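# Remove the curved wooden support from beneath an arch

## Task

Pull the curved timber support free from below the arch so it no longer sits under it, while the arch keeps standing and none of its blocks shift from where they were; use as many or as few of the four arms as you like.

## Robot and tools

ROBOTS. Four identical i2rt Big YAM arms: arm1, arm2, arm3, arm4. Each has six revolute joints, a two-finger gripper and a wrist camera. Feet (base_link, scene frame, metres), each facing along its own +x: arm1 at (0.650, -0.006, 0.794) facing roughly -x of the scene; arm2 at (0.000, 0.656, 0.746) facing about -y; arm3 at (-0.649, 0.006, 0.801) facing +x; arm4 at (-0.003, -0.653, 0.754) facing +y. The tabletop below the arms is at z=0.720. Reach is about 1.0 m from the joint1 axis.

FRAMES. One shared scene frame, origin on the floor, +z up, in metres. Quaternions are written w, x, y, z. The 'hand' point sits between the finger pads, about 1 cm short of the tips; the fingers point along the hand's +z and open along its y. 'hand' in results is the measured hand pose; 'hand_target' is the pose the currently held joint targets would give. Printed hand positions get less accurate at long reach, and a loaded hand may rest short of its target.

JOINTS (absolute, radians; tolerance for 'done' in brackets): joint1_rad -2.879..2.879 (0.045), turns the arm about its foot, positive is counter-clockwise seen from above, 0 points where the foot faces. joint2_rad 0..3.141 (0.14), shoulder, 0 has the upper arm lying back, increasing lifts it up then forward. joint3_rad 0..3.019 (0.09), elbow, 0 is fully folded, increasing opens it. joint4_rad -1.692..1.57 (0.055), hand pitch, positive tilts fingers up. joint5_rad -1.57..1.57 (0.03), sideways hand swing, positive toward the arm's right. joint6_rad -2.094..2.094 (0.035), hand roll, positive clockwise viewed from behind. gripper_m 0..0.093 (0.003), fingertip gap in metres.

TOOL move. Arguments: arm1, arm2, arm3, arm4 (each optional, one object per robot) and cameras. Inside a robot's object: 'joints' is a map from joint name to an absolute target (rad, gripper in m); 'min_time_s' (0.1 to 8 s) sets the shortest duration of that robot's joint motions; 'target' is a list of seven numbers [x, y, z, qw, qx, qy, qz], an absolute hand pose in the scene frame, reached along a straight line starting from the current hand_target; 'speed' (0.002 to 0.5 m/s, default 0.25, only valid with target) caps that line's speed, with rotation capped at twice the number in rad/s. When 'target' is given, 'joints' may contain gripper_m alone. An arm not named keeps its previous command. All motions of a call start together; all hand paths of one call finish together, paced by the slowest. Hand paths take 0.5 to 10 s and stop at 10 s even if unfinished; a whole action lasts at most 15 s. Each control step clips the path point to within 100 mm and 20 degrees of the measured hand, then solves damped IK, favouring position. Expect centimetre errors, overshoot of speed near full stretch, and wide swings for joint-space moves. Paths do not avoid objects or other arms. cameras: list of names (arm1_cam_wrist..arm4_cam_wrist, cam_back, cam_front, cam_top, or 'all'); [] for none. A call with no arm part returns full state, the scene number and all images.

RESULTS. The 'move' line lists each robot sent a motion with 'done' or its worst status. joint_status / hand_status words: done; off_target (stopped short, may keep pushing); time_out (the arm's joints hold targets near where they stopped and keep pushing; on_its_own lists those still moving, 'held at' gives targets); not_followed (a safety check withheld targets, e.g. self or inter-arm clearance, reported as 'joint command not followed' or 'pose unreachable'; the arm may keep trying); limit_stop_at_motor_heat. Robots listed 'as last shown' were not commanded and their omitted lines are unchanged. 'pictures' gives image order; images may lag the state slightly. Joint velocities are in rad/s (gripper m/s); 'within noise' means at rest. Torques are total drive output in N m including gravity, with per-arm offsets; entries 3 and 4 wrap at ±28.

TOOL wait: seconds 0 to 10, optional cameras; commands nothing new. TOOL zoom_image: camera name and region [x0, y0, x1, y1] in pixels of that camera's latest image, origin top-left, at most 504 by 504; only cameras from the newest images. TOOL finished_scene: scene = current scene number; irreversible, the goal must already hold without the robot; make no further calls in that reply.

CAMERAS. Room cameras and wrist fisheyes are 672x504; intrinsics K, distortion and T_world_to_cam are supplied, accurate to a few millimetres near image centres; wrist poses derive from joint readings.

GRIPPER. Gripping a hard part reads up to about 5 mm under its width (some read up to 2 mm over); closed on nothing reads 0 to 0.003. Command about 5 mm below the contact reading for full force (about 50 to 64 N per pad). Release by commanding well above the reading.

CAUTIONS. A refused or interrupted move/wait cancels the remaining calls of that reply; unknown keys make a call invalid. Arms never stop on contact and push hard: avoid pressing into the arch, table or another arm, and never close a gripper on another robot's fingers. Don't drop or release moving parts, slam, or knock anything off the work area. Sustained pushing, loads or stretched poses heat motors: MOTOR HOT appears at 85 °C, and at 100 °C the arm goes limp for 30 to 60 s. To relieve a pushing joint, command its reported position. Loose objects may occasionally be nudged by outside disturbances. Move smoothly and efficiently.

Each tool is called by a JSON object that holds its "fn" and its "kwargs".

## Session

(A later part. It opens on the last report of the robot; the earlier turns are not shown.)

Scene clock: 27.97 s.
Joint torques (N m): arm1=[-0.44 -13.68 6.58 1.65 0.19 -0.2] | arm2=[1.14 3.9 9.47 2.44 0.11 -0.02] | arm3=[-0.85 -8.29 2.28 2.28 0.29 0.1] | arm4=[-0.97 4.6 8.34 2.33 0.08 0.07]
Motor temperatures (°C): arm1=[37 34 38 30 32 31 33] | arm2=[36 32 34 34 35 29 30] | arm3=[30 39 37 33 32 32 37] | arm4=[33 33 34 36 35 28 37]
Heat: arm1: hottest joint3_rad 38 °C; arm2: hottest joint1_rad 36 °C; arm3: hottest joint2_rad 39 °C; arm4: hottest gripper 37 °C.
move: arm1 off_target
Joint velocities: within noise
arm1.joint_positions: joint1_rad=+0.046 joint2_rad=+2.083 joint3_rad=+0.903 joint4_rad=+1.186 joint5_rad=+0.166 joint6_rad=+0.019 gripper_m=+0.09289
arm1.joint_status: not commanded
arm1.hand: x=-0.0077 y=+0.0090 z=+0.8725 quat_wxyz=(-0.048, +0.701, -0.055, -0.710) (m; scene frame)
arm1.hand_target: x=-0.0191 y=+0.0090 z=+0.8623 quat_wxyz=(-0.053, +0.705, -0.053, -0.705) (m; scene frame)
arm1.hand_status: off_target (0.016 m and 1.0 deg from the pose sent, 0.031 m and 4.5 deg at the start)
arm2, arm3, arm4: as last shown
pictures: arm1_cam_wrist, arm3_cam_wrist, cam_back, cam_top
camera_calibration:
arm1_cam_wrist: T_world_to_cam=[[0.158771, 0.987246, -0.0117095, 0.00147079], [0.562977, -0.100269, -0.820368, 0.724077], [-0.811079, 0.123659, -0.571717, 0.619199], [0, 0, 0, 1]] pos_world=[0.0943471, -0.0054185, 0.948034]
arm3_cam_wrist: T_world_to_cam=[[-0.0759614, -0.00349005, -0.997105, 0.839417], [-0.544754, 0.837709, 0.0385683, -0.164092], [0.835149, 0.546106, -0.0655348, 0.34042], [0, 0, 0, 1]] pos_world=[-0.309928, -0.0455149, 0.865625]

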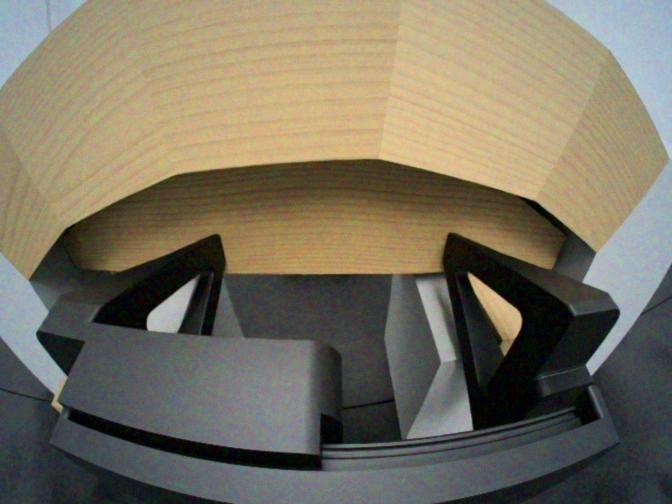

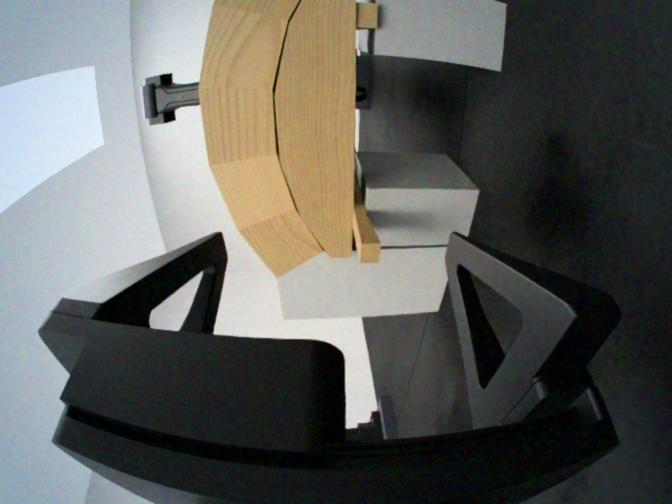

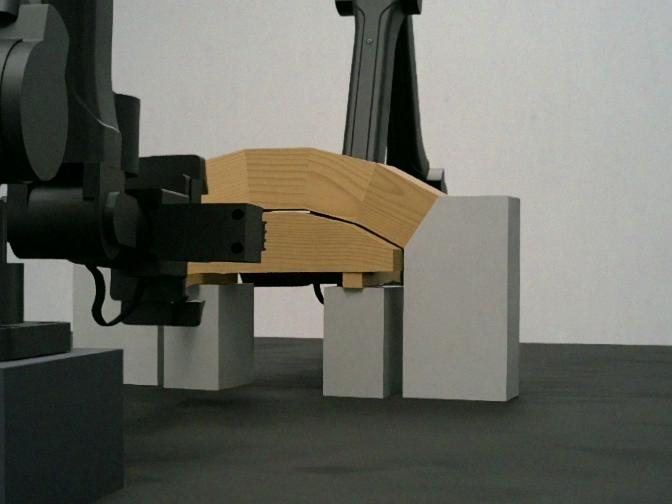

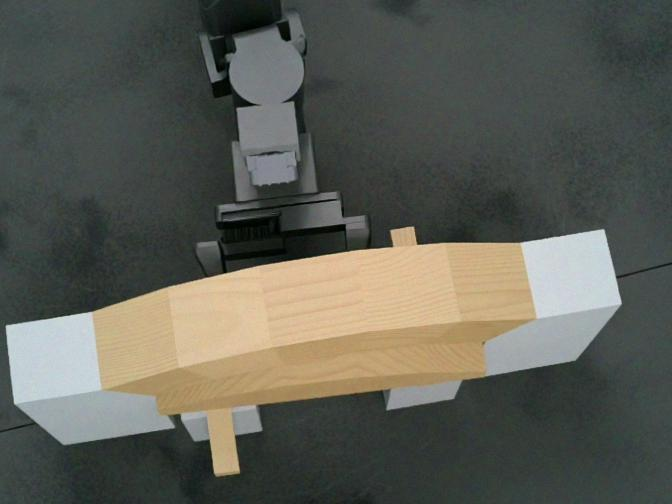

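{"fn": "move", "kwargs": {"arm1": {"target": [-0.026, 0.010, 0.862, 0.0265, -0.7066, 0.0265, 0.7066], "speed": 0.03}, "cameras": ["arm1_cam_wrist", "arm3_cam_wrist", "cam_top", "cam_back"]}}

Scene clock: 30.00 s.
Joint torques (N m): arm1=[-1.67 -13.92 6.65 1.63 -0.18 -0.21] | arm2=[1.2 3.6 9.46 2.45 0.1 -0.04] | arm3=[-0.85 -8.35 2.3 2.28 0.28 0.11] | arm4=[-1.08 4.25 8.36 2.25 0.04 0.08]
Motor temperatures (°C): arm1=[37 34 38 30 32 31 33] | arm2=[36 32 34 34 35 29 30] | arm3=[30 39 37 33 32 32 37] | arm4=[33 33 34 36 35 28 37]
Heat: arm1: hottest joint3_rad 38 °C; arm2: hottest joint1_rad 36 °C; arm3: hottest joint2_rad 39 °C; arm4: hottest gripper 37 °C.
move: arm1 off_target
Joint velocities: within noise
arm1.joint_positions: joint1_rad=+0.033 joint2_rad=+2.088 joint3_rad=+0.916 joint4_rad=+1.179 joint5_rad=+0.074 joint6_rad=+0.019 gripper_m=+0.09289
arm1.joint_status: not commanded
arm1.hand: x=-0.0133 y=+0.0012 z=+0.8723 quat_wxyz=(-0.020, +0.703, -0.027, -0.711) (m; scene frame)
arm1.hand_target: x=-0.0248 y=+0.0102 z=+0.8621 quat_wxyz=(-0.027, +0.707, -0.027, -0.707) (m; scene frame)
arm1.hand_status: off_target (0.019 m and 1.0 deg from the pose sent, 0.021 m and 4.2 deg at the start)
arm2, arm3, arm4: as last shown
pictures: arm1_cam_wrist, arm3_cam_wrist, cam_back, cam_top
camera_calibration:
arm1_cam_wrist: T_world_to_cam=[[0.0792665, 0.996796, -0.0106825, 0.00802717], [0.569736, -0.0540944, -0.820046, 0.72608], [-0.817996, 0.058916, -0.572198, 0.615922], [0, 0, 0, 1]] pos_world=[0.0895121, -0.00501224, 0.947935]
arm3_cam_wrist: T_world_to_cam=[[-0.0759614, -0.00349005, -0.997105, 0.839417], [-0.544754, 0.837709, 0.0385683, -0.164092], [0.835149, 0.546106, -0.0655348, 0.34042], [0, 0, 0, 1]] pos_world=[-0.309928, -0.0455149, 0.865625]

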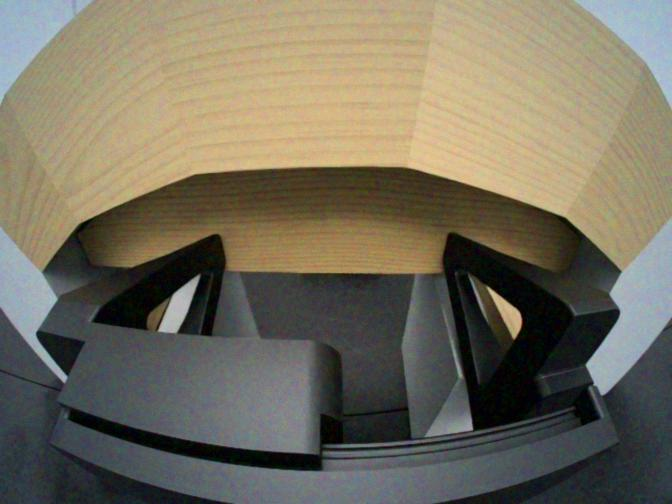

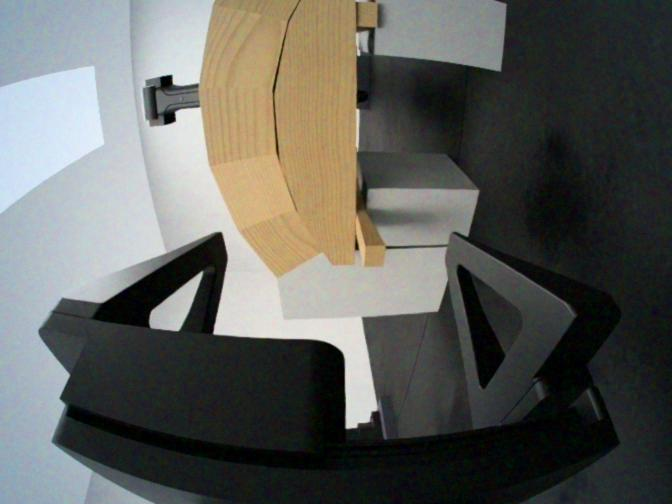

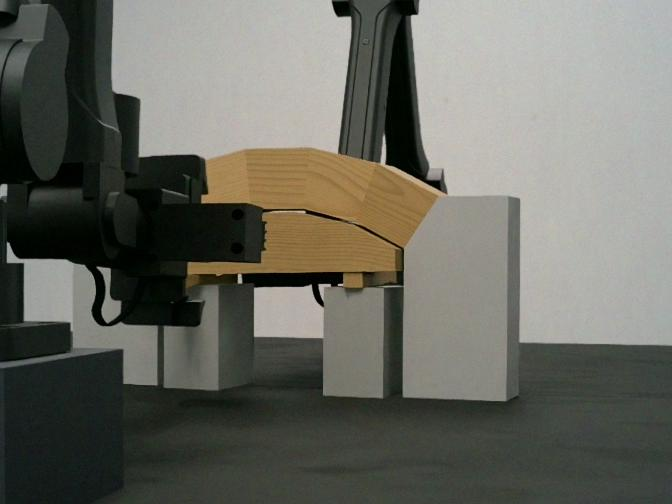

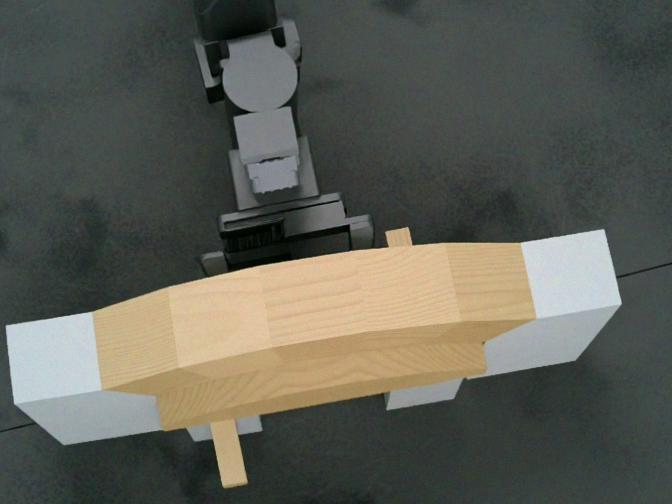

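{"fn": "move", "kwargs": {"arm3": {"target": [-0.125, 0.012, 0.858, 0.5208, 0.5208, 0.4782, 0.4782], "speed": 0.1}, "cameras": ["arm3_cam_wrist", "cam_top", "cam_back"]}}

Scene clock: 32.17 s.
Joint torques (N m): arm1=[-1.55 -13.92 6.63 1.65 -0.19 -0.21] | arm2=[1.03 3.66 9.5 2.5 0.09 -0.01] | arm3=[-1.08 -10.58 3.93 0.92 -0.03 -0.06] | arm4=[-0.67 4.42 8.29 2.4 0.05 0.07]
Motor temperatures (°C): arm1=[37 34 38 30 32 31 33] | arm2=[36 32 34 34 35 29 30] | arm3=[30 39 37 33 32 32 37] | arm4=[33 33 34 36 35 28 37]
Heat: arm1: hottest joint3_rad 38 °C; arm2: hottest joint1_rad 36 °C; arm3: hottest joint2_rad 39 °C; arm4: hottest gripper 37 °C.
move: arm3 off_target
Joint velocities: within noise
arm1.joint_positions: joint1_rad=+0.033 joint2_rad=+2.088 joint3_rad=+0.916 joint4_rad=+1.179 joint5_rad=+0.073 joint6_rad=+0.019 gripper_m=+0.09289
arm1.joint_status: not commanded
arm1.hand: x=-0.0133 y=+0.0012 z=+0.8723 quat_wxyz=(-0.019, +0.703, -0.027, -0.711) (m; scene frame)
arm1.hand_target: x=-0.0248 y=+0.0101 z=+0.8621 quat_wxyz=(-0.026, +0.707, -0.027, -0.707) (m; scene frame)
arm1.hand_status: not commanded
arm2.joint_positions: joint1_rad=-0.491 joint2_rad=+0.571 joint3_rad=+1.396 joint4_rad=-1.145 joint5_rad=+0.158 joint6_rad=+0.378 gripper_m=+0.09396
arm2.joint_status: not commanded
arm2.hand: x=-0.1424 y=+0.4717 z=+1.3418 quat_wxyz=(-0.330, -0.780, -0.216, +0.486) (m; scene frame)
arm2.hand_target: x=-0.1404 y=+0.4751 z=+1.3501 quat_wxyz=(-0.336, -0.774, -0.213, +0.492) (m; scene frame)
arm2.hand_status: not commanded
arm3.joint_positions: joint1_rad=+0.032 joint2_rad=+2.006 joint3_rad=+0.508 joint4_rad=+1.518 joint5_rad=+0.149 joint6_rad=+1.581 gripper_m=+0.09291
arm3.joint_status: not commanded
arm3.hand: x=-0.1310 y=+0.0163 z=+0.8662 quat_wxyz=(-0.521, -0.517, -0.475, -0.485) (m; scene frame)
arm3.hand_target: x=-0.1253 y=+0.0121 z=+0.8581 quat_wxyz=(-0.521, -0.521, -0.478, -0.478) (m; scene frame)
arm3.hand_status: off_target (0.011 m and 0.9 deg from the pose sent, 0.081 m and 5.2 deg at the start)
arm4.joint_positions: joint1_rad=-0.377 joint2_rad=+0.615 joint3_rad=+1.493 joint4_rad=-1.274 joint5_rad=+0.157 joint6_rad=-0.616 gripper_m=+0.09396
arm4.joint_status: not commanded
arm4.hand: x=+0.0978 y=-0.4603 z=+1.3602 quat_wxyz=(-0.554, +0.623, -0.545, -0.090) (m; scene frame)
arm4.hand_target: x=+0.0963 y=-0.4637 z=+1.3683 quat_wxyz=(-0.562, +0.618, -0.542, -0.093) (m; scene frame)
arm4.hand_status: not commanded
pictures: arm3_cam_wrist, cam_back, cam_top
camera_calibration:
arm3_cam_wrist: T_world_to_cam=[[0.0278224, 0.00822582, -0.999579, 0.870174], [-0.545286, 0.838209, -0.00827969, -0.0759096], [0.837788, 0.545287, 0.0278064, 0.204611], [0, 0, 0, 1]] pos_world=[-0.237023, -0.0551015, 0.863489]

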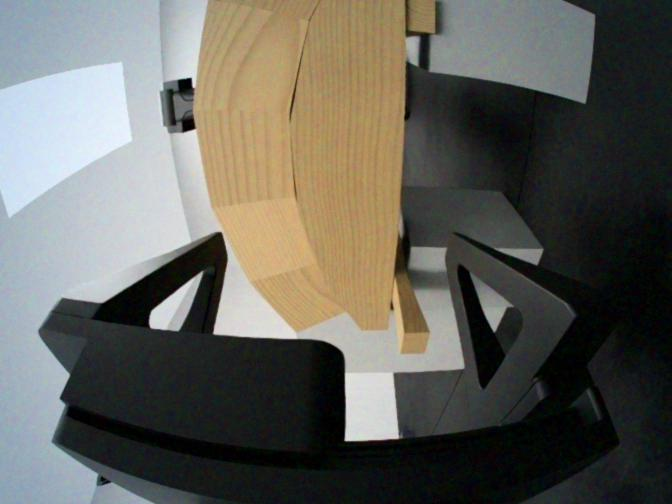

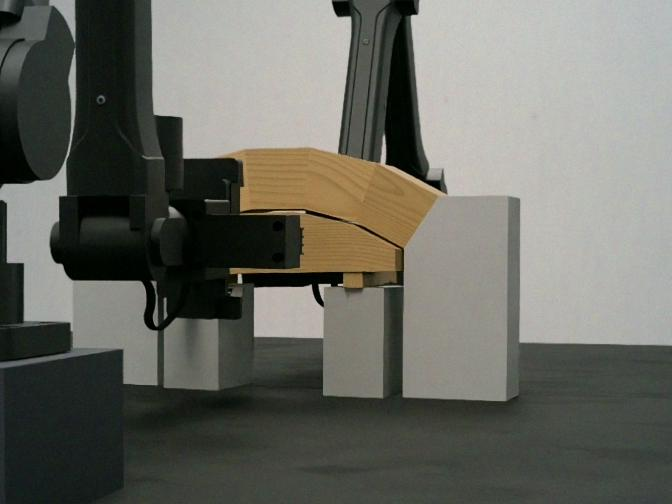

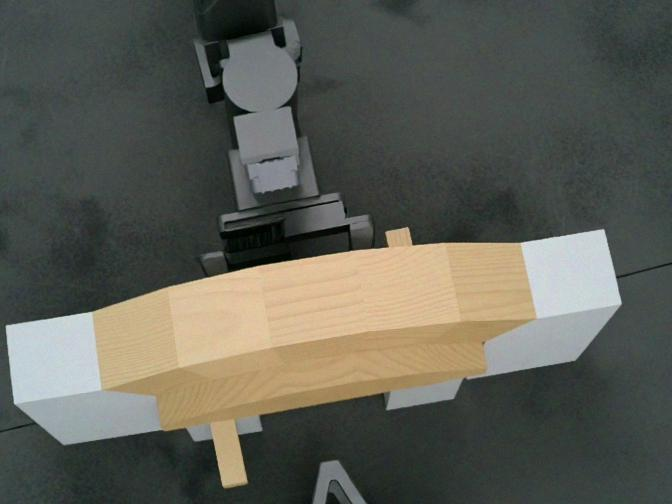

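{"fn": "move", "kwargs": {"arm3": {"target": [-0.072, 0.002, 0.849, 0.5208, 0.5208, 0.4782, 0.4782], "speed": 0.04}, "cameras": ["arm3_cam_wrist", "cam_top", "cam_back"]}}

Scene clock: 34.53 s.
Joint torques (N m): arm1=[-1.73 -13.8 6.65 1.63 -0.2 -0.21] | arm2=[1.08 3.72 9.46 2.45 0.11 -0.02] | arm3=[-1.08 -12.51 5.31 1.09 -0.02 -0.06] | arm4=[-1.61 5.01 8.24 2.29 0.04 0.11]
Motor temperatures (°C): arm1=[37 34 38 30 32 31 33] | arm2=[36 32 34 33 35 29 30] | arm3=[30 39 37 33 32 32 37] | arm4=[33 33 34 36 35 28 37]
Heat: arm1: hottest joint3_rad 38 °C; arm2: hottest joint1_rad 36 °C; arm3: hottest joint2_rad 39 °C; arm4: hottest gripper 37 °C.
move: arm3 off_target
Joint velocities: within noise
arm1, arm2, arm4: as last shown
arm3.joint_positions: joint1_rad=+0.000 joint2_rad=+2.059 joint3_rad=+0.653 joint4_rad=+1.424 joint5_rad=+0.116 joint6_rad=+1.581 gripper_m=+0.09291
arm3.joint_status: not commanded
arm3.hand: x=-0.0795 y=+0.0071 z=+0.8570 quat_wxyz=(-0.521, -0.518, -0.477, -0.484) (m; scene frame)
arm3.hand_target: x=-0.0724 y=+0.0020 z=+0.8492 quat_wxyz=(-0.521, -0.521, -0.478, -0.478) (m; scene frame)
arm3.hand_status: off_target (0.012 m and 0.7 deg from the pose sent, 0.063 m and 0.9 deg at the start)
pictures: arm3_cam_wrist, cam_back, cam_top
camera_calibration:
arm3_cam_wrist: T_world_to_cam=[[0.0243488, 0.00739291, -0.999676, 0.85941], [-0.545629, 0.837997, -0.0070925, -0.0413648], [0.837673, 0.545625, 0.024438, 0.169554], [0, 0, 0, 1]] pos_world=[-0.185526, -0.0642027, 0.854695]

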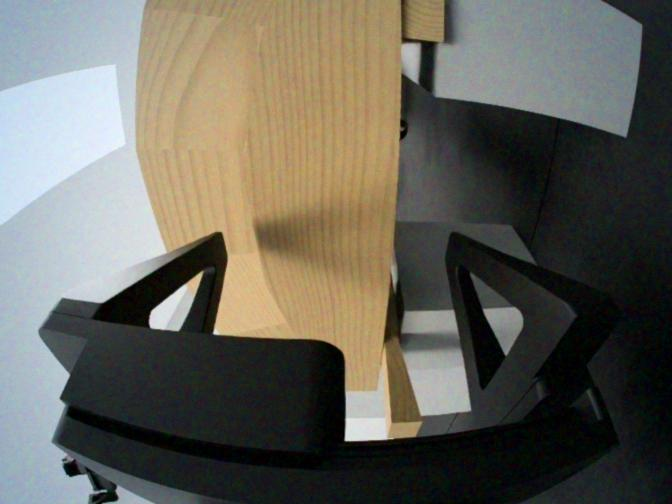

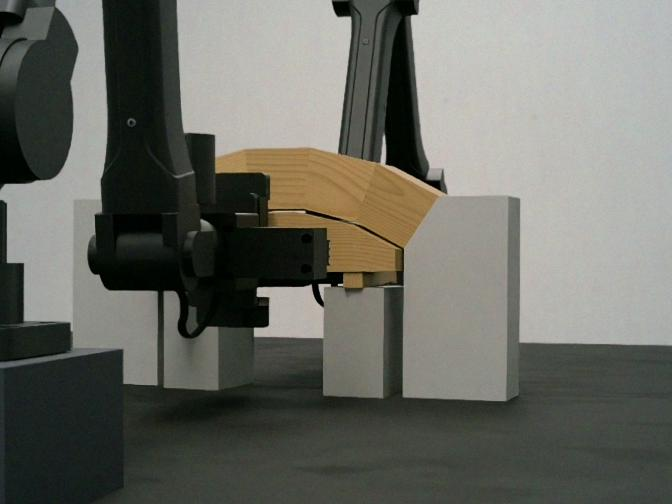

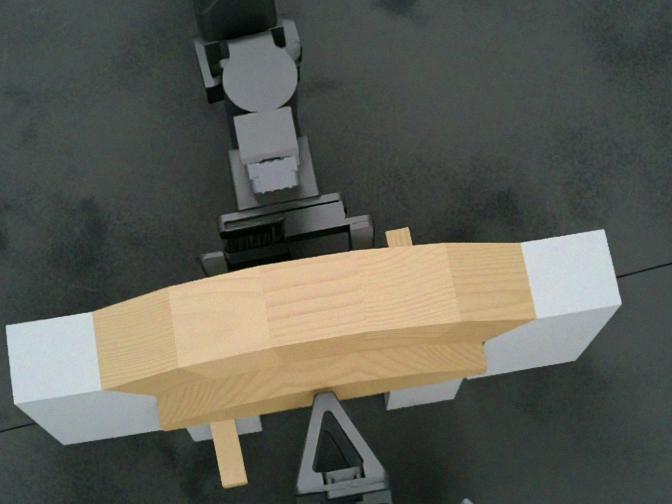

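{"fn": "move", "kwargs": {"arm3": {"target": [-0.062, 0.001, 0.851, 0.5208, 0.5208, 0.4782, 0.4782], "speed": 0.03}}}

{"fn": "move", "kwargs": {"arm3": {"joints": {"gripper_m": 0.062}}, "cameras": ["arm3_cam_wrist", "cam_top", "cam_back"]}}

Scene clock: 36.87 s.
Joint torques (N m): arm1=[-1.61 -13.92 6.68 1.66 -0.19 -0.22] | arm2=[1.03 3.72 9.52 2.4 0.1 -0.01] | arm3=[-0.97 -12.51 5.65 0.88 -0.02 -0.04] | arm4=[-0.91 4.78 8.18 2.41 0.05 0.06]
Motor temperatures (°C): arm1=[37 35 38 30 32 31 33] | arm2=[36 32 34 33 35 29 30] | arm3=[30 39 37 33 31 32 37] | arm4=[33 33 34 36 35 28 37]
Heat: arm1: hottest joint3_rad 38 °C; arm2: hottest joint1_rad 36 °C; arm3: hottest joint2_rad 39 °C; arm4: hottest gripper 37 °C.
move: arm3 off_target
Joint velocities: within noise
arm1, arm2, arm4: as last shown
arm3.joint_positions: joint1_rad=-0.004 joint2_rad=+2.059 joint3_rad=+0.678 joint4_rad=+1.396 joint5_rad=+0.113 joint6_rad=+1.581 gripper_m=+0.09291
arm3.joint_status: not commanded
arm3.hand: x=-0.0700 y=+0.0063 z=+0.8578 quat_wxyz=(-0.520, -0.518, -0.477, -0.483) (m; scene frame)
arm3.hand_target: x=-0.0625 y=+0.0009 z=+0.8510 quat_wxyz=(-0.521, -0.521, -0.478, -0.478) (m; scene frame)
arm3.hand_status: off_target (0.012 m and 0.6 deg from the pose sent, 0.019 m and 0.7 deg at the start)
pictures: none

Scene clock: 37.60 s.
Joint torques (N m): arm1=[-1.55 -13.92 6.64 1.63 -0.19 -0.2] | arm2=[1.38 3.84 9.51 2.5 0.09 -0.01] | arm3=[-0.85 -12.57 5.19 0.95 -0.02 -0.05] | arm4=[-0.91 4.72 8.35 2.28 0.08 0.09]
Motor temperatures (°C): arm1=[37 35 38 30 32 31 33] | arm2=[36 32 34 33 35 29 30] | arm3=[30 39 37 33 31 32 37] | arm4=[33 33 34 36 35 28 37]
Heat: arm1: hottest joint3_rad 38 °C; arm2: hottest joint1_rad 36 °C; arm3: hottest joint2_rad 39 °C; arm4: hottest gripper 37 °C.
move: arm3 done
Joint velocities: within noise
arm1, arm2, arm4: as last shown
arm1.joint_positions: joint1_rad=+0.033 joint2_rad=+2.089 joint3_rad=+0.916 joint4_rad=+1.179 joint5_rad=+0.073 joint6_rad=+0.018 gripper_m=+0.09289
arm1.hand: x=-0.0133 y=+0.0012 z=+0.8718 quat_wxyz=(-0.020, +0.703, -0.027, -0.710) (m; scene frame)
arm3.joint_positions: joint1_rad=-0.005 joint2_rad=+2.059 joint3_rad=+0.684 joint4_rad=+1.396 joint5_rad=+0.113 joint6_rad=+1.581 gripper_m=+0.06215
arm3.joint_status: all done
arm3.hand: x=-0.0678 y=+0.0055 z=+0.8598 quat_wxyz=(-0.522, -0.517, -0.475, -0.484) (m; scene frame)
arm3.hand_target: x=-0.0625 y=+0.0009 z=+0.8510 quat_wxyz=(-0.521, -0.521, -0.478, -0.478) (m; scene frame)
arm3.hand_status: not commanded
pictures: arm3_cam_wrist, cam_back, cam_top
camera_calibration:
arm3_cam_wrist: T_world_to_cam=[[0.0281616, 0.00747, -0.999575, 0.862213], [-0.544668, 0.838603, -0.0090782, -0.0317976], [0.838179, 0.544692, 0.027685, 0.157752], [0, 0, 0, 1]] pos_world=[-0.173825, -0.0657016, 0.857191]

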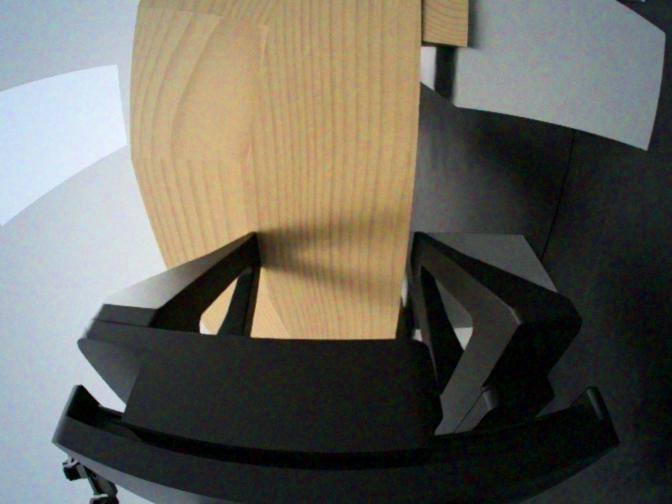

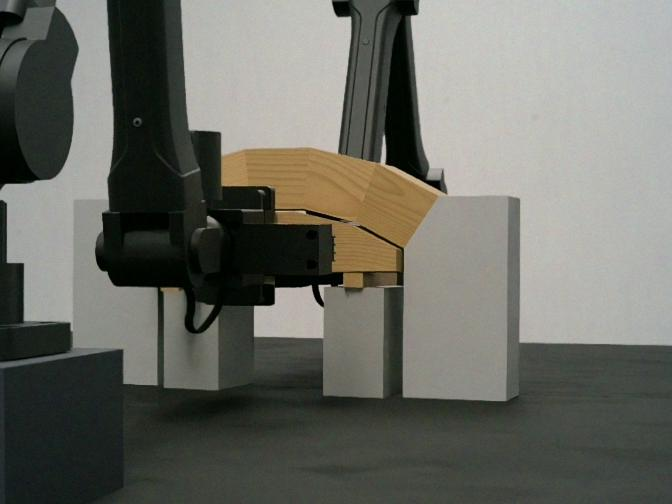

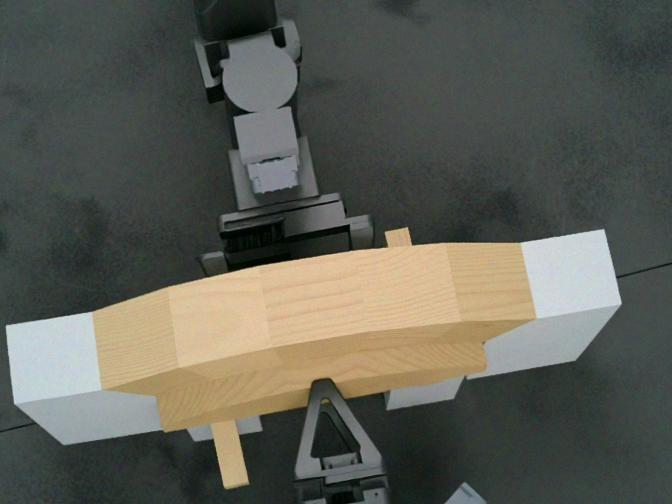

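{"fn": "move", "kwargs": {"arm3": {"joints": {"gripper_m": 0.058}}}}

{"fn": "move", "kwargs": {"arm3": {"joints": {"gripper_m": 0.053}}, "cameras": ["arm3_cam_wrist", "arm1_cam_wrist", "cam_back"]}}

Scene clock: 38.23 s.
Joint torques (N m): arm1=[-1.55 -13.86 6.63 1.68 -0.2 -0.2] | arm2=[1.03 3.6 9.47 2.47 0.1 -0.01] | arm3=[-1.03 -12.57 5.19 0.72 -0.03 -0.06] | arm4=[-1.2 4.54 8.28 2.29 0.03 0.1]
Motor temperatures (°C): arm1=[37 35 38 30 32 31 33] | arm2=[36 32 34 33 35 29 30] | arm3=[30 39 37 33 31 32 37] | arm4=[33 33 34 36 35 28 37]
Heat: arm1: hottest joint3_rad 38 °C; arm2: hottest joint1_rad 36 °C; arm3: hottest joint2_rad 39 °C; arm4: hottest gripper 37 °C.
move: arm3 done
Joint velocities: within noise
arm1, arm2, arm4: as last shown
arm3.joint_positions: joint1_rad=-0.005 joint2_rad=+2.059 joint3_rad=+0.684 joint4_rad=+1.402 joint5_rad=+0.113 joint6_rad=+1.581 gripper_m=+0.05828
arm3.joint_status: all done
arm3.hand: x=-0.0678 y=+0.0056 z=+0.8612 quat_wxyz=(-0.523, -0.516, -0.474, -0.486) (m; scene frame)
arm3.hand_target: x=-0.0625 y=+0.0009 z=+0.8511 quat_wxyz=(-0.521, -0.521, -0.478, -0.478) (m; scene frame)
arm3.hand_status: not commanded
pictures: none

Scene clock: 38.63 s.
Joint torques (N m): arm1=[-1.67 -13.98 6.64 1.68 -0.19 -0.21] | arm2=[1.08 3.78 9.5 2.5 0.1 -0.02] | arm3=[-1.03 -12.69 5.18 0.66 -0.02 -0.04] | arm4=[-1.49 3.9 8.2 2.32 0.08 0.07]
Motor temperatures (°C): arm1=[37 35 38 30 32 31 33] | arm2=[36 32 34 33 35 29 30] | arm3=[30 40 37 33 31 32 37] | arm4=[33 33 34 36 35 28 37]
Heat: arm1: hottest joint3_rad 38 °C; arm2: hottest joint1_rad 36 °C; arm3: hottest joint2_rad 40 °C; arm4: hottest gripper 37 °C.
move: arm3 off_target
Joint velocities: within noise
arm1, arm2, arm4: as last shown
arm3.joint_positions: joint1_rad=-0.005 joint2_rad=+2.059 joint3_rad=+0.684 joint4_rad=+1.402 joint5_rad=+0.113 joint6_rad=+1.580 gripper_m=+0.05650
arm3.joint_status: gripper_m off_target (ended at +0.05652, target +0.05300)
arm3.hand: x=-0.0678 y=+0.0056 z=+0.8612 quat_wxyz=(-0.523, -0.516, -0.474, -0.486) (m; scene frame)
arm3.hand_target: x=-0.0625 y=+0.0009 z=+0.8510 quat_wxyz=(-0.521, -0.521, -0.478, -0.478) (m; scene frame)
arm3.hand_status: not commanded
pictures: arm1_cam_wrist, arm3_cam_wrist, cam_back
camera_calibration:
arm1_cam_wrist: T_world_to_cam=[[0.0789114, 0.996829, -0.0102699, 0.00776291], [0.570414, -0.0535995, -0.819607, 0.725274], [-0.817558, 0.0588182, -0.572835, 0.616264], [0, 0, 0, 1]] pos_world=[0.0895119, -0.00511148, 0.947536]
arm3_cam_wrist: T_world_to_cam=[[0.0334649, 0.0068532, -0.999416, 0.863754], [-0.544602, 0.838602, -0.0124852, -0.028852], [0.838027, 0.544702, 0.031796, 0.154173], [0, 0, 0, 1]] pos_world=[-0.173819, -0.0657023, 0.857988]

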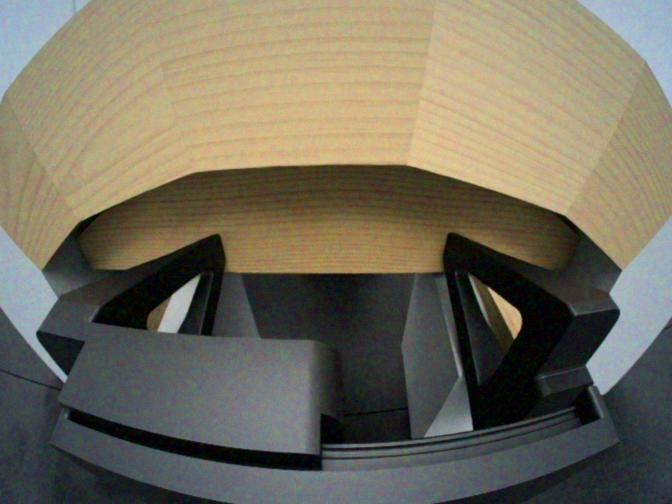

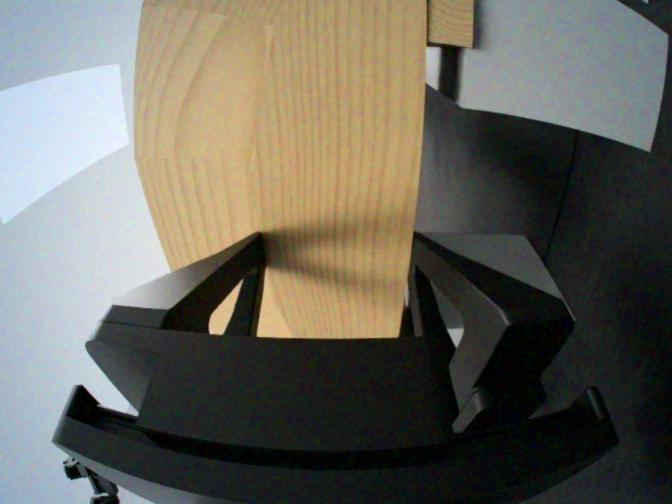

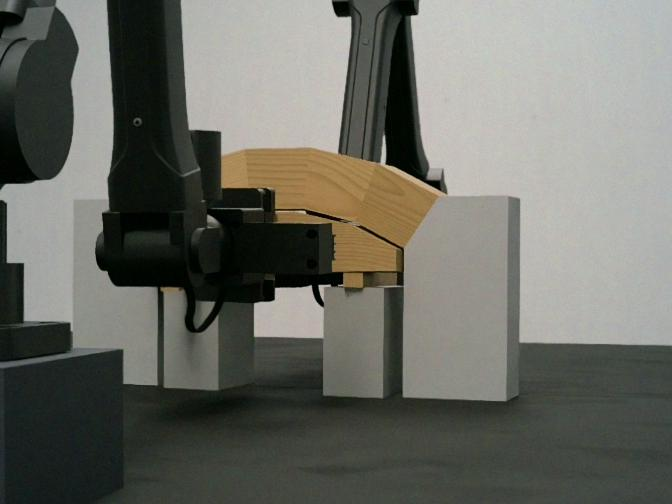

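{"fn": "move", "kwargs": {"arm3": {"target": [-0.085, 0.0028, 0.851, 0.5208, 0.5208, 0.4782, 0.4782], "speed": 0.03, "joints": {"gripper_m": 0.05}}, "cameras": ["arm3_cam_wrist", "arm1_cam_wrist", "cam_back", "cam_top"]}}

Scene clock: 43.50 s.
Joint torques (N m): arm1=[-1.67 -13.86 6.24 1.62 -0.12 -0.21] | arm2=[1.08 3.66 9.52 2.36 0.1 -0.02] | arm3=[-0.62 -13.39 1.51 1.54 0.26 0.05] | arm4=[-1.2 4.6 8.34 2.29 0.04 0.12]
Motor temperatures (°C): arm1=[37 35 38 30 31 31 33] | arm2=[36 32 35 33 35 29 30] | arm3=[30 40 37 33 31 32 37] | arm4=[33 33 35 36 35 28 37]
Heat: arm1: hottest joint3_rad 38 °C; arm2: hottest joint1_rad 36 °C; arm3: hottest joint2_rad 40 °C; arm4: hottest gripper 37 °C.
move: arm3 off_target
Joint velocities: within noise
arm1.joint_positions: joint1_rad=+0.033 joint2_rad=+2.089 joint3_rad=+0.921 joint4_rad=+1.179 joint5_rad=+0.071 joint6_rad=+0.018 gripper_m=+0.09289
arm1.joint_status: not commanded
arm1.hand: x=-0.0152 y=+0.0008 z=+0.8738 quat_wxyz=(-0.019, +0.701, -0.026, -0.712) (m; scene frame)
arm1.hand_target: x=-0.0248 y=+0.0101 z=+0.8621 quat_wxyz=(-0.026, +0.707, -0.027, -0.706) (m; scene frame)
arm1.hand_status: not commanded
arm2, arm4: as last shown
arm3.joint_positions: joint1_rad=-0.005 joint2_rad=+2.059 joint3_rad=+0.659 joint4_rad=+1.432 joint5_rad=+0.113 joint6_rad=+1.572 gripper_m=+0.05641
arm3.joint_status: gripper_m off_target (ended at +0.05642, target +0.05000)
arm3.hand: x=-0.0770 y=+0.0052 z=+0.8608 quat_wxyz=(-0.526, -0.513, -0.475, -0.485) (m; scene frame)
arm3.hand_target: x=-0.0850 y=+0.0028 z=+0.8511 quat_wxyz=(-0.521, -0.521, -0.478, -0.478) (m; scene frame)
arm3.hand_status: off_target (0.013 m and 1.4 deg from the pose sent, 0.020 m and 1.2 deg at the start)
pictures: arm1_cam_wrist, arm3_cam_wrist, cam_back, cam_top
camera_calibration:
arm1_cam_wrist: T_world_to_cam=[[0.0769108, 0.996981, -0.0106967, 0.00858033], [0.566157, -0.0525014, -0.822624, 0.730641], [-0.820702, 0.0572127, -0.568485, 0.611956], [0, 0, 0, 1]] pos_world=[0.0879161, -0.00520637, 0.949023]
arm3_cam_wrist: T_world_to_cam=[[0.0382356, -0.000543835, -0.999269, 0.864039], [-0.544409, 0.83855, -0.0212874, -0.0260233], [0.837948, 0.544824, 0.0317664, 0.162074], [0, 0, 0, 1]] pos_world=[-0.183014, -0.0660103, 0.857705]

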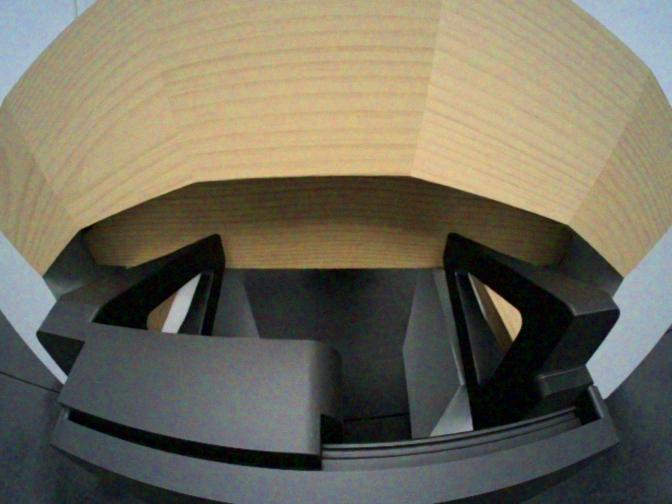

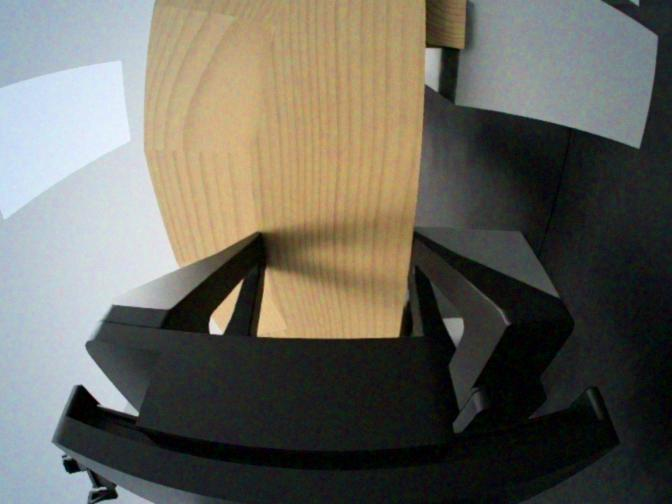

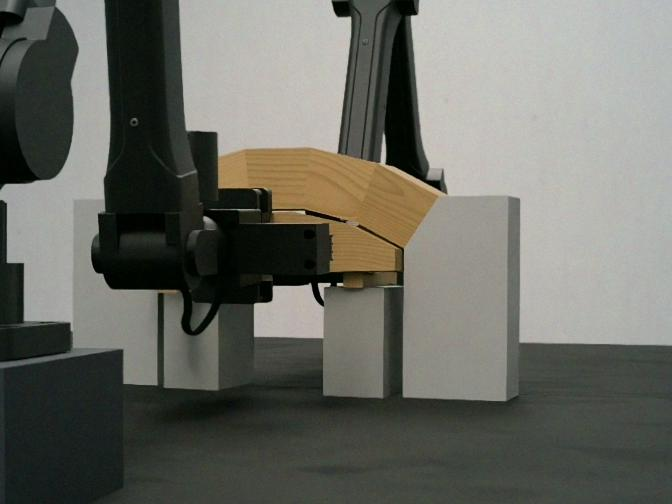

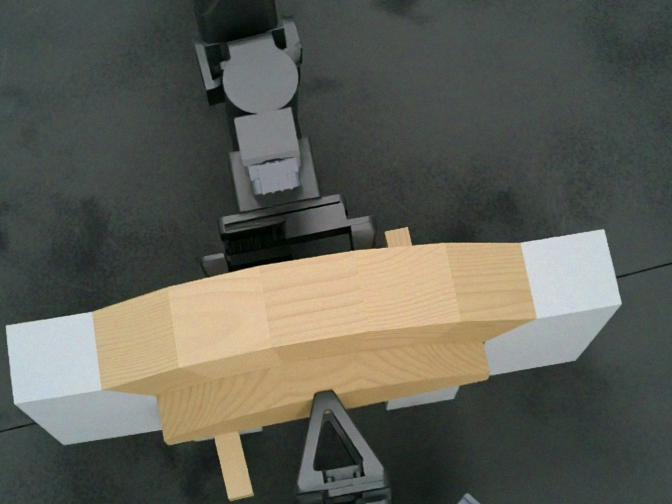

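{"fn": "move", "kwargs": {"arm2": {"target": [-0.158, 0.18, 0.83, 0.5, 0.5, 0.5, -0.5], "speed": 0.2, "joints": {"gripper_m": 0.0}}, "cameras": ["arm2_cam_wrist", "cam_back", "cam_top"]}}

Scene clock: 49.20 s.
Joint torques (N m): arm1=[-1.61 -13.92 6.26 1.62 -0.12 -0.21] | arm2=[1.85 -7.94 4.92 2.97 -0.13 0.02] | arm3=[-0.56 -13.45 1.57 1.52 0.24 0.03] | arm4=[-1.08 4.54 8.32 2.18 0.07 0.08]
Motor temperatures (°C): arm1=[37 36 38 30 31 31 33] | arm2=[36 32 35 33 35 29 30] | arm3=[30 40 37 33 31 32 37] | arm4=[33 33 35 36 35 28 37]
Heat: arm1: hottest joint3_rad 38 °C; arm2: hottest joint1_rad 36 °C; arm3: hottest joint2_rad 40 °C; arm4: hottest gripper 37 °C.
move: arm2 done
Joint velocities: within noise
arm1, arm3, arm4: as last shown
arm2.joint_positions: joint1_rad=-0.443 joint2_rad=+1.899 joint3_rad=+0.464 joint4_rad=+1.417 joint5_rad=-0.478 joint6_rad=-0.002 gripper_m=+0.00057
arm2.joint_status: all done
arm2.hand: x=-0.1590 y=+0.1874 z=+0.8312 quat_wxyz=(-0.495, -0.508, -0.499, +0.498) (m; scene frame)
arm2.hand_target: x=-0.1579 y=+0.1802 z=+0.8301 quat_wxyz=(-0.500, -0.500, -0.500, +0.500) (m; scene frame)
arm2.hand_status: done (0.008 m and 1.1 deg from the pose sent, 0.589 m and 50.1 deg at the start)
pictures: arm2_cam_wrist, cam_back, cam_top
camera_calibration:
arm2_cam_wrist: T_world_to_cam=[[-0.999807, 0.0196267, -0.000817673, -0.162585], [0.0121957, 0.587555, -0.809092, 0.569437], [-0.0153994, -0.808946, -0.587681, 0.763757], [0, 0, 0, 1]] pos_world=[-0.157736, 0.286454, 0.909439]

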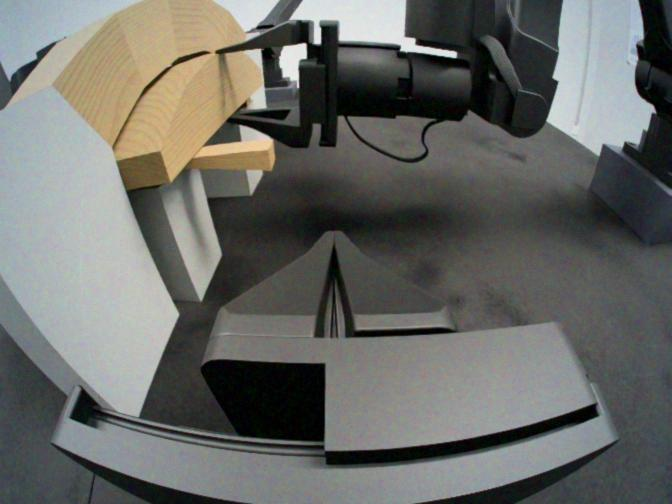

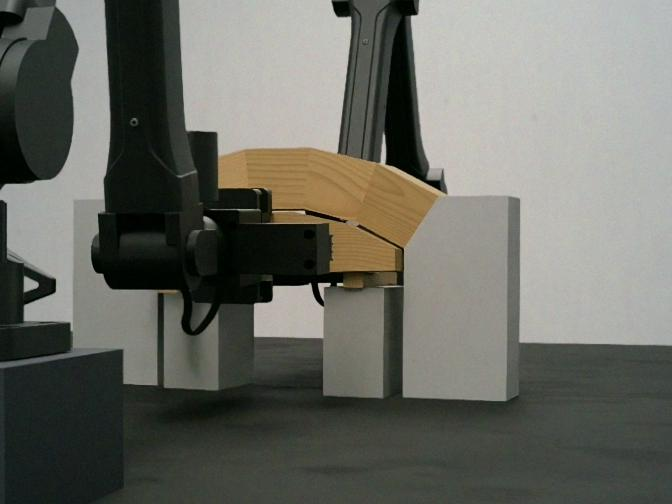

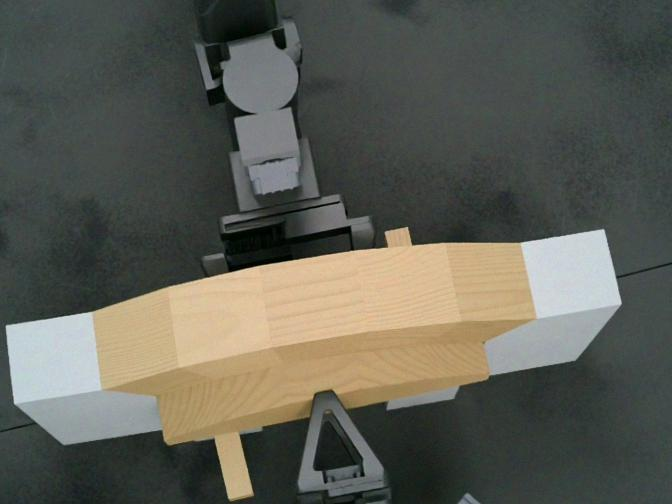

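{"fn": "move", "kwargs": {"arm2": {"target": [-0.143, 0.085, 0.834, 0.5, 0.5, 0.5, -0.5], "speed": 0.08}, "cameras": ["arm2_cam_wrist", "cam_top"]}}

Scene clock: 51.33 s.
Joint torques (N m): arm1=[-1.67 -13.98 6.28 1.68 -0.11 -0.2] | arm2=[1.67 -9.88 7.08 1.91 0.2 0.04] | arm3=[-0.5 -13.39 1.55 1.52 0.24 0.03] | arm4=[-0.67 4.31 8.17 2.37 0.05 0.07]
Motor temperatures (°C): arm1=[37 36 39 30 31 31 33] | arm2=[36 32 35 33 35 29 30] | arm3=[30 40 36 33 31 32 38] | arm4=[33 33 35 36 35 28 37]
Heat: arm1: hottest joint3_rad 39 °C; arm2: hottest joint1_rad 36 °C; arm3: hottest joint2_rad 40 °C; arm4: hottest gripper 37 °C.
move: arm2 off_target
Joint velocities: within noise
arm1, arm3: as last shown
arm2.joint_positions: joint1_rad=-0.305 joint2_rad=+1.948 joint3_rad=+0.679 joint4_rad=+1.277 joint5_rad=-0.350 joint6_rad=-0.002 gripper_m=+0.00057
arm2.joint_status: not commanded
arm2.hand: x=-0.1425 y=+0.0952 z=+0.8422 quat_wxyz=(-0.501, -0.496, -0.498, +0.505) (m; scene frame)
arm2.hand_target: x=-0.1428 y=+0.0856 z=+0.8340 quat_wxyz=(-0.500, -0.500, -0.500, +0.500) (m; scene frame)
arm2.hand_status: off_target (0.013 m and 0.7 deg from the pose sent, 0.104 m and 1.1 deg at the start)
arm4.joint_positions: joint1_rad=-0.377 joint2_rad=+0.615 joint3_rad=+1.493 joint4_rad=-1.274 joint5_rad=+0.157 joint6_rad=-0.616 gripper_m=+0.09396
arm4.joint_status: not commanded
arm4.hand: x=+0.0978 y=-0.4603 z=+1.3602 quat_wxyz=(-0.554, +0.623, -0.545, -0.090) (m; scene frame)
arm4.hand_target: x=+0.0963 y=-0.4637 z=+1.3683 quat_wxyz=(-0.562, +0.618, -0.542, -0.093) (m; scene frame)
arm4.hand_status: not commanded
pictures: arm2_cam_wrist, cam_top
camera_calibration:
arm2_cam_wrist: T_world_to_cam=[[-0.999897, 0.00984088, 0.0104156, -0.15271], [-0.00298739, 0.567741, -0.823202, 0.643838], [-0.0140144, -0.823149, -0.567653, 0.680562], [0, 0, 0, 1]] pos_world=[-0.141234, 0.196174, 0.917922]

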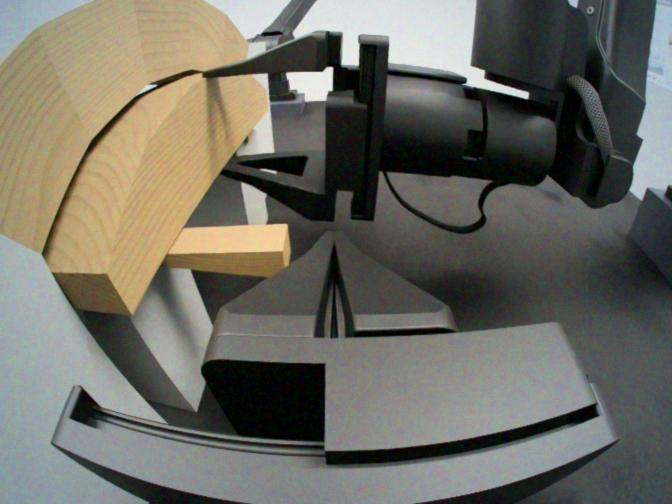

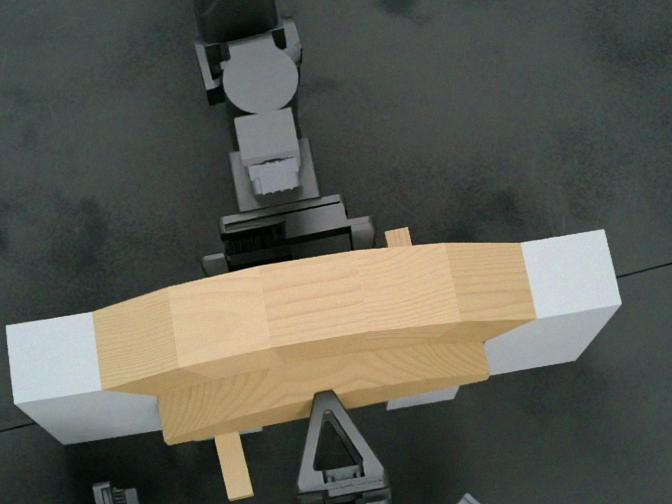

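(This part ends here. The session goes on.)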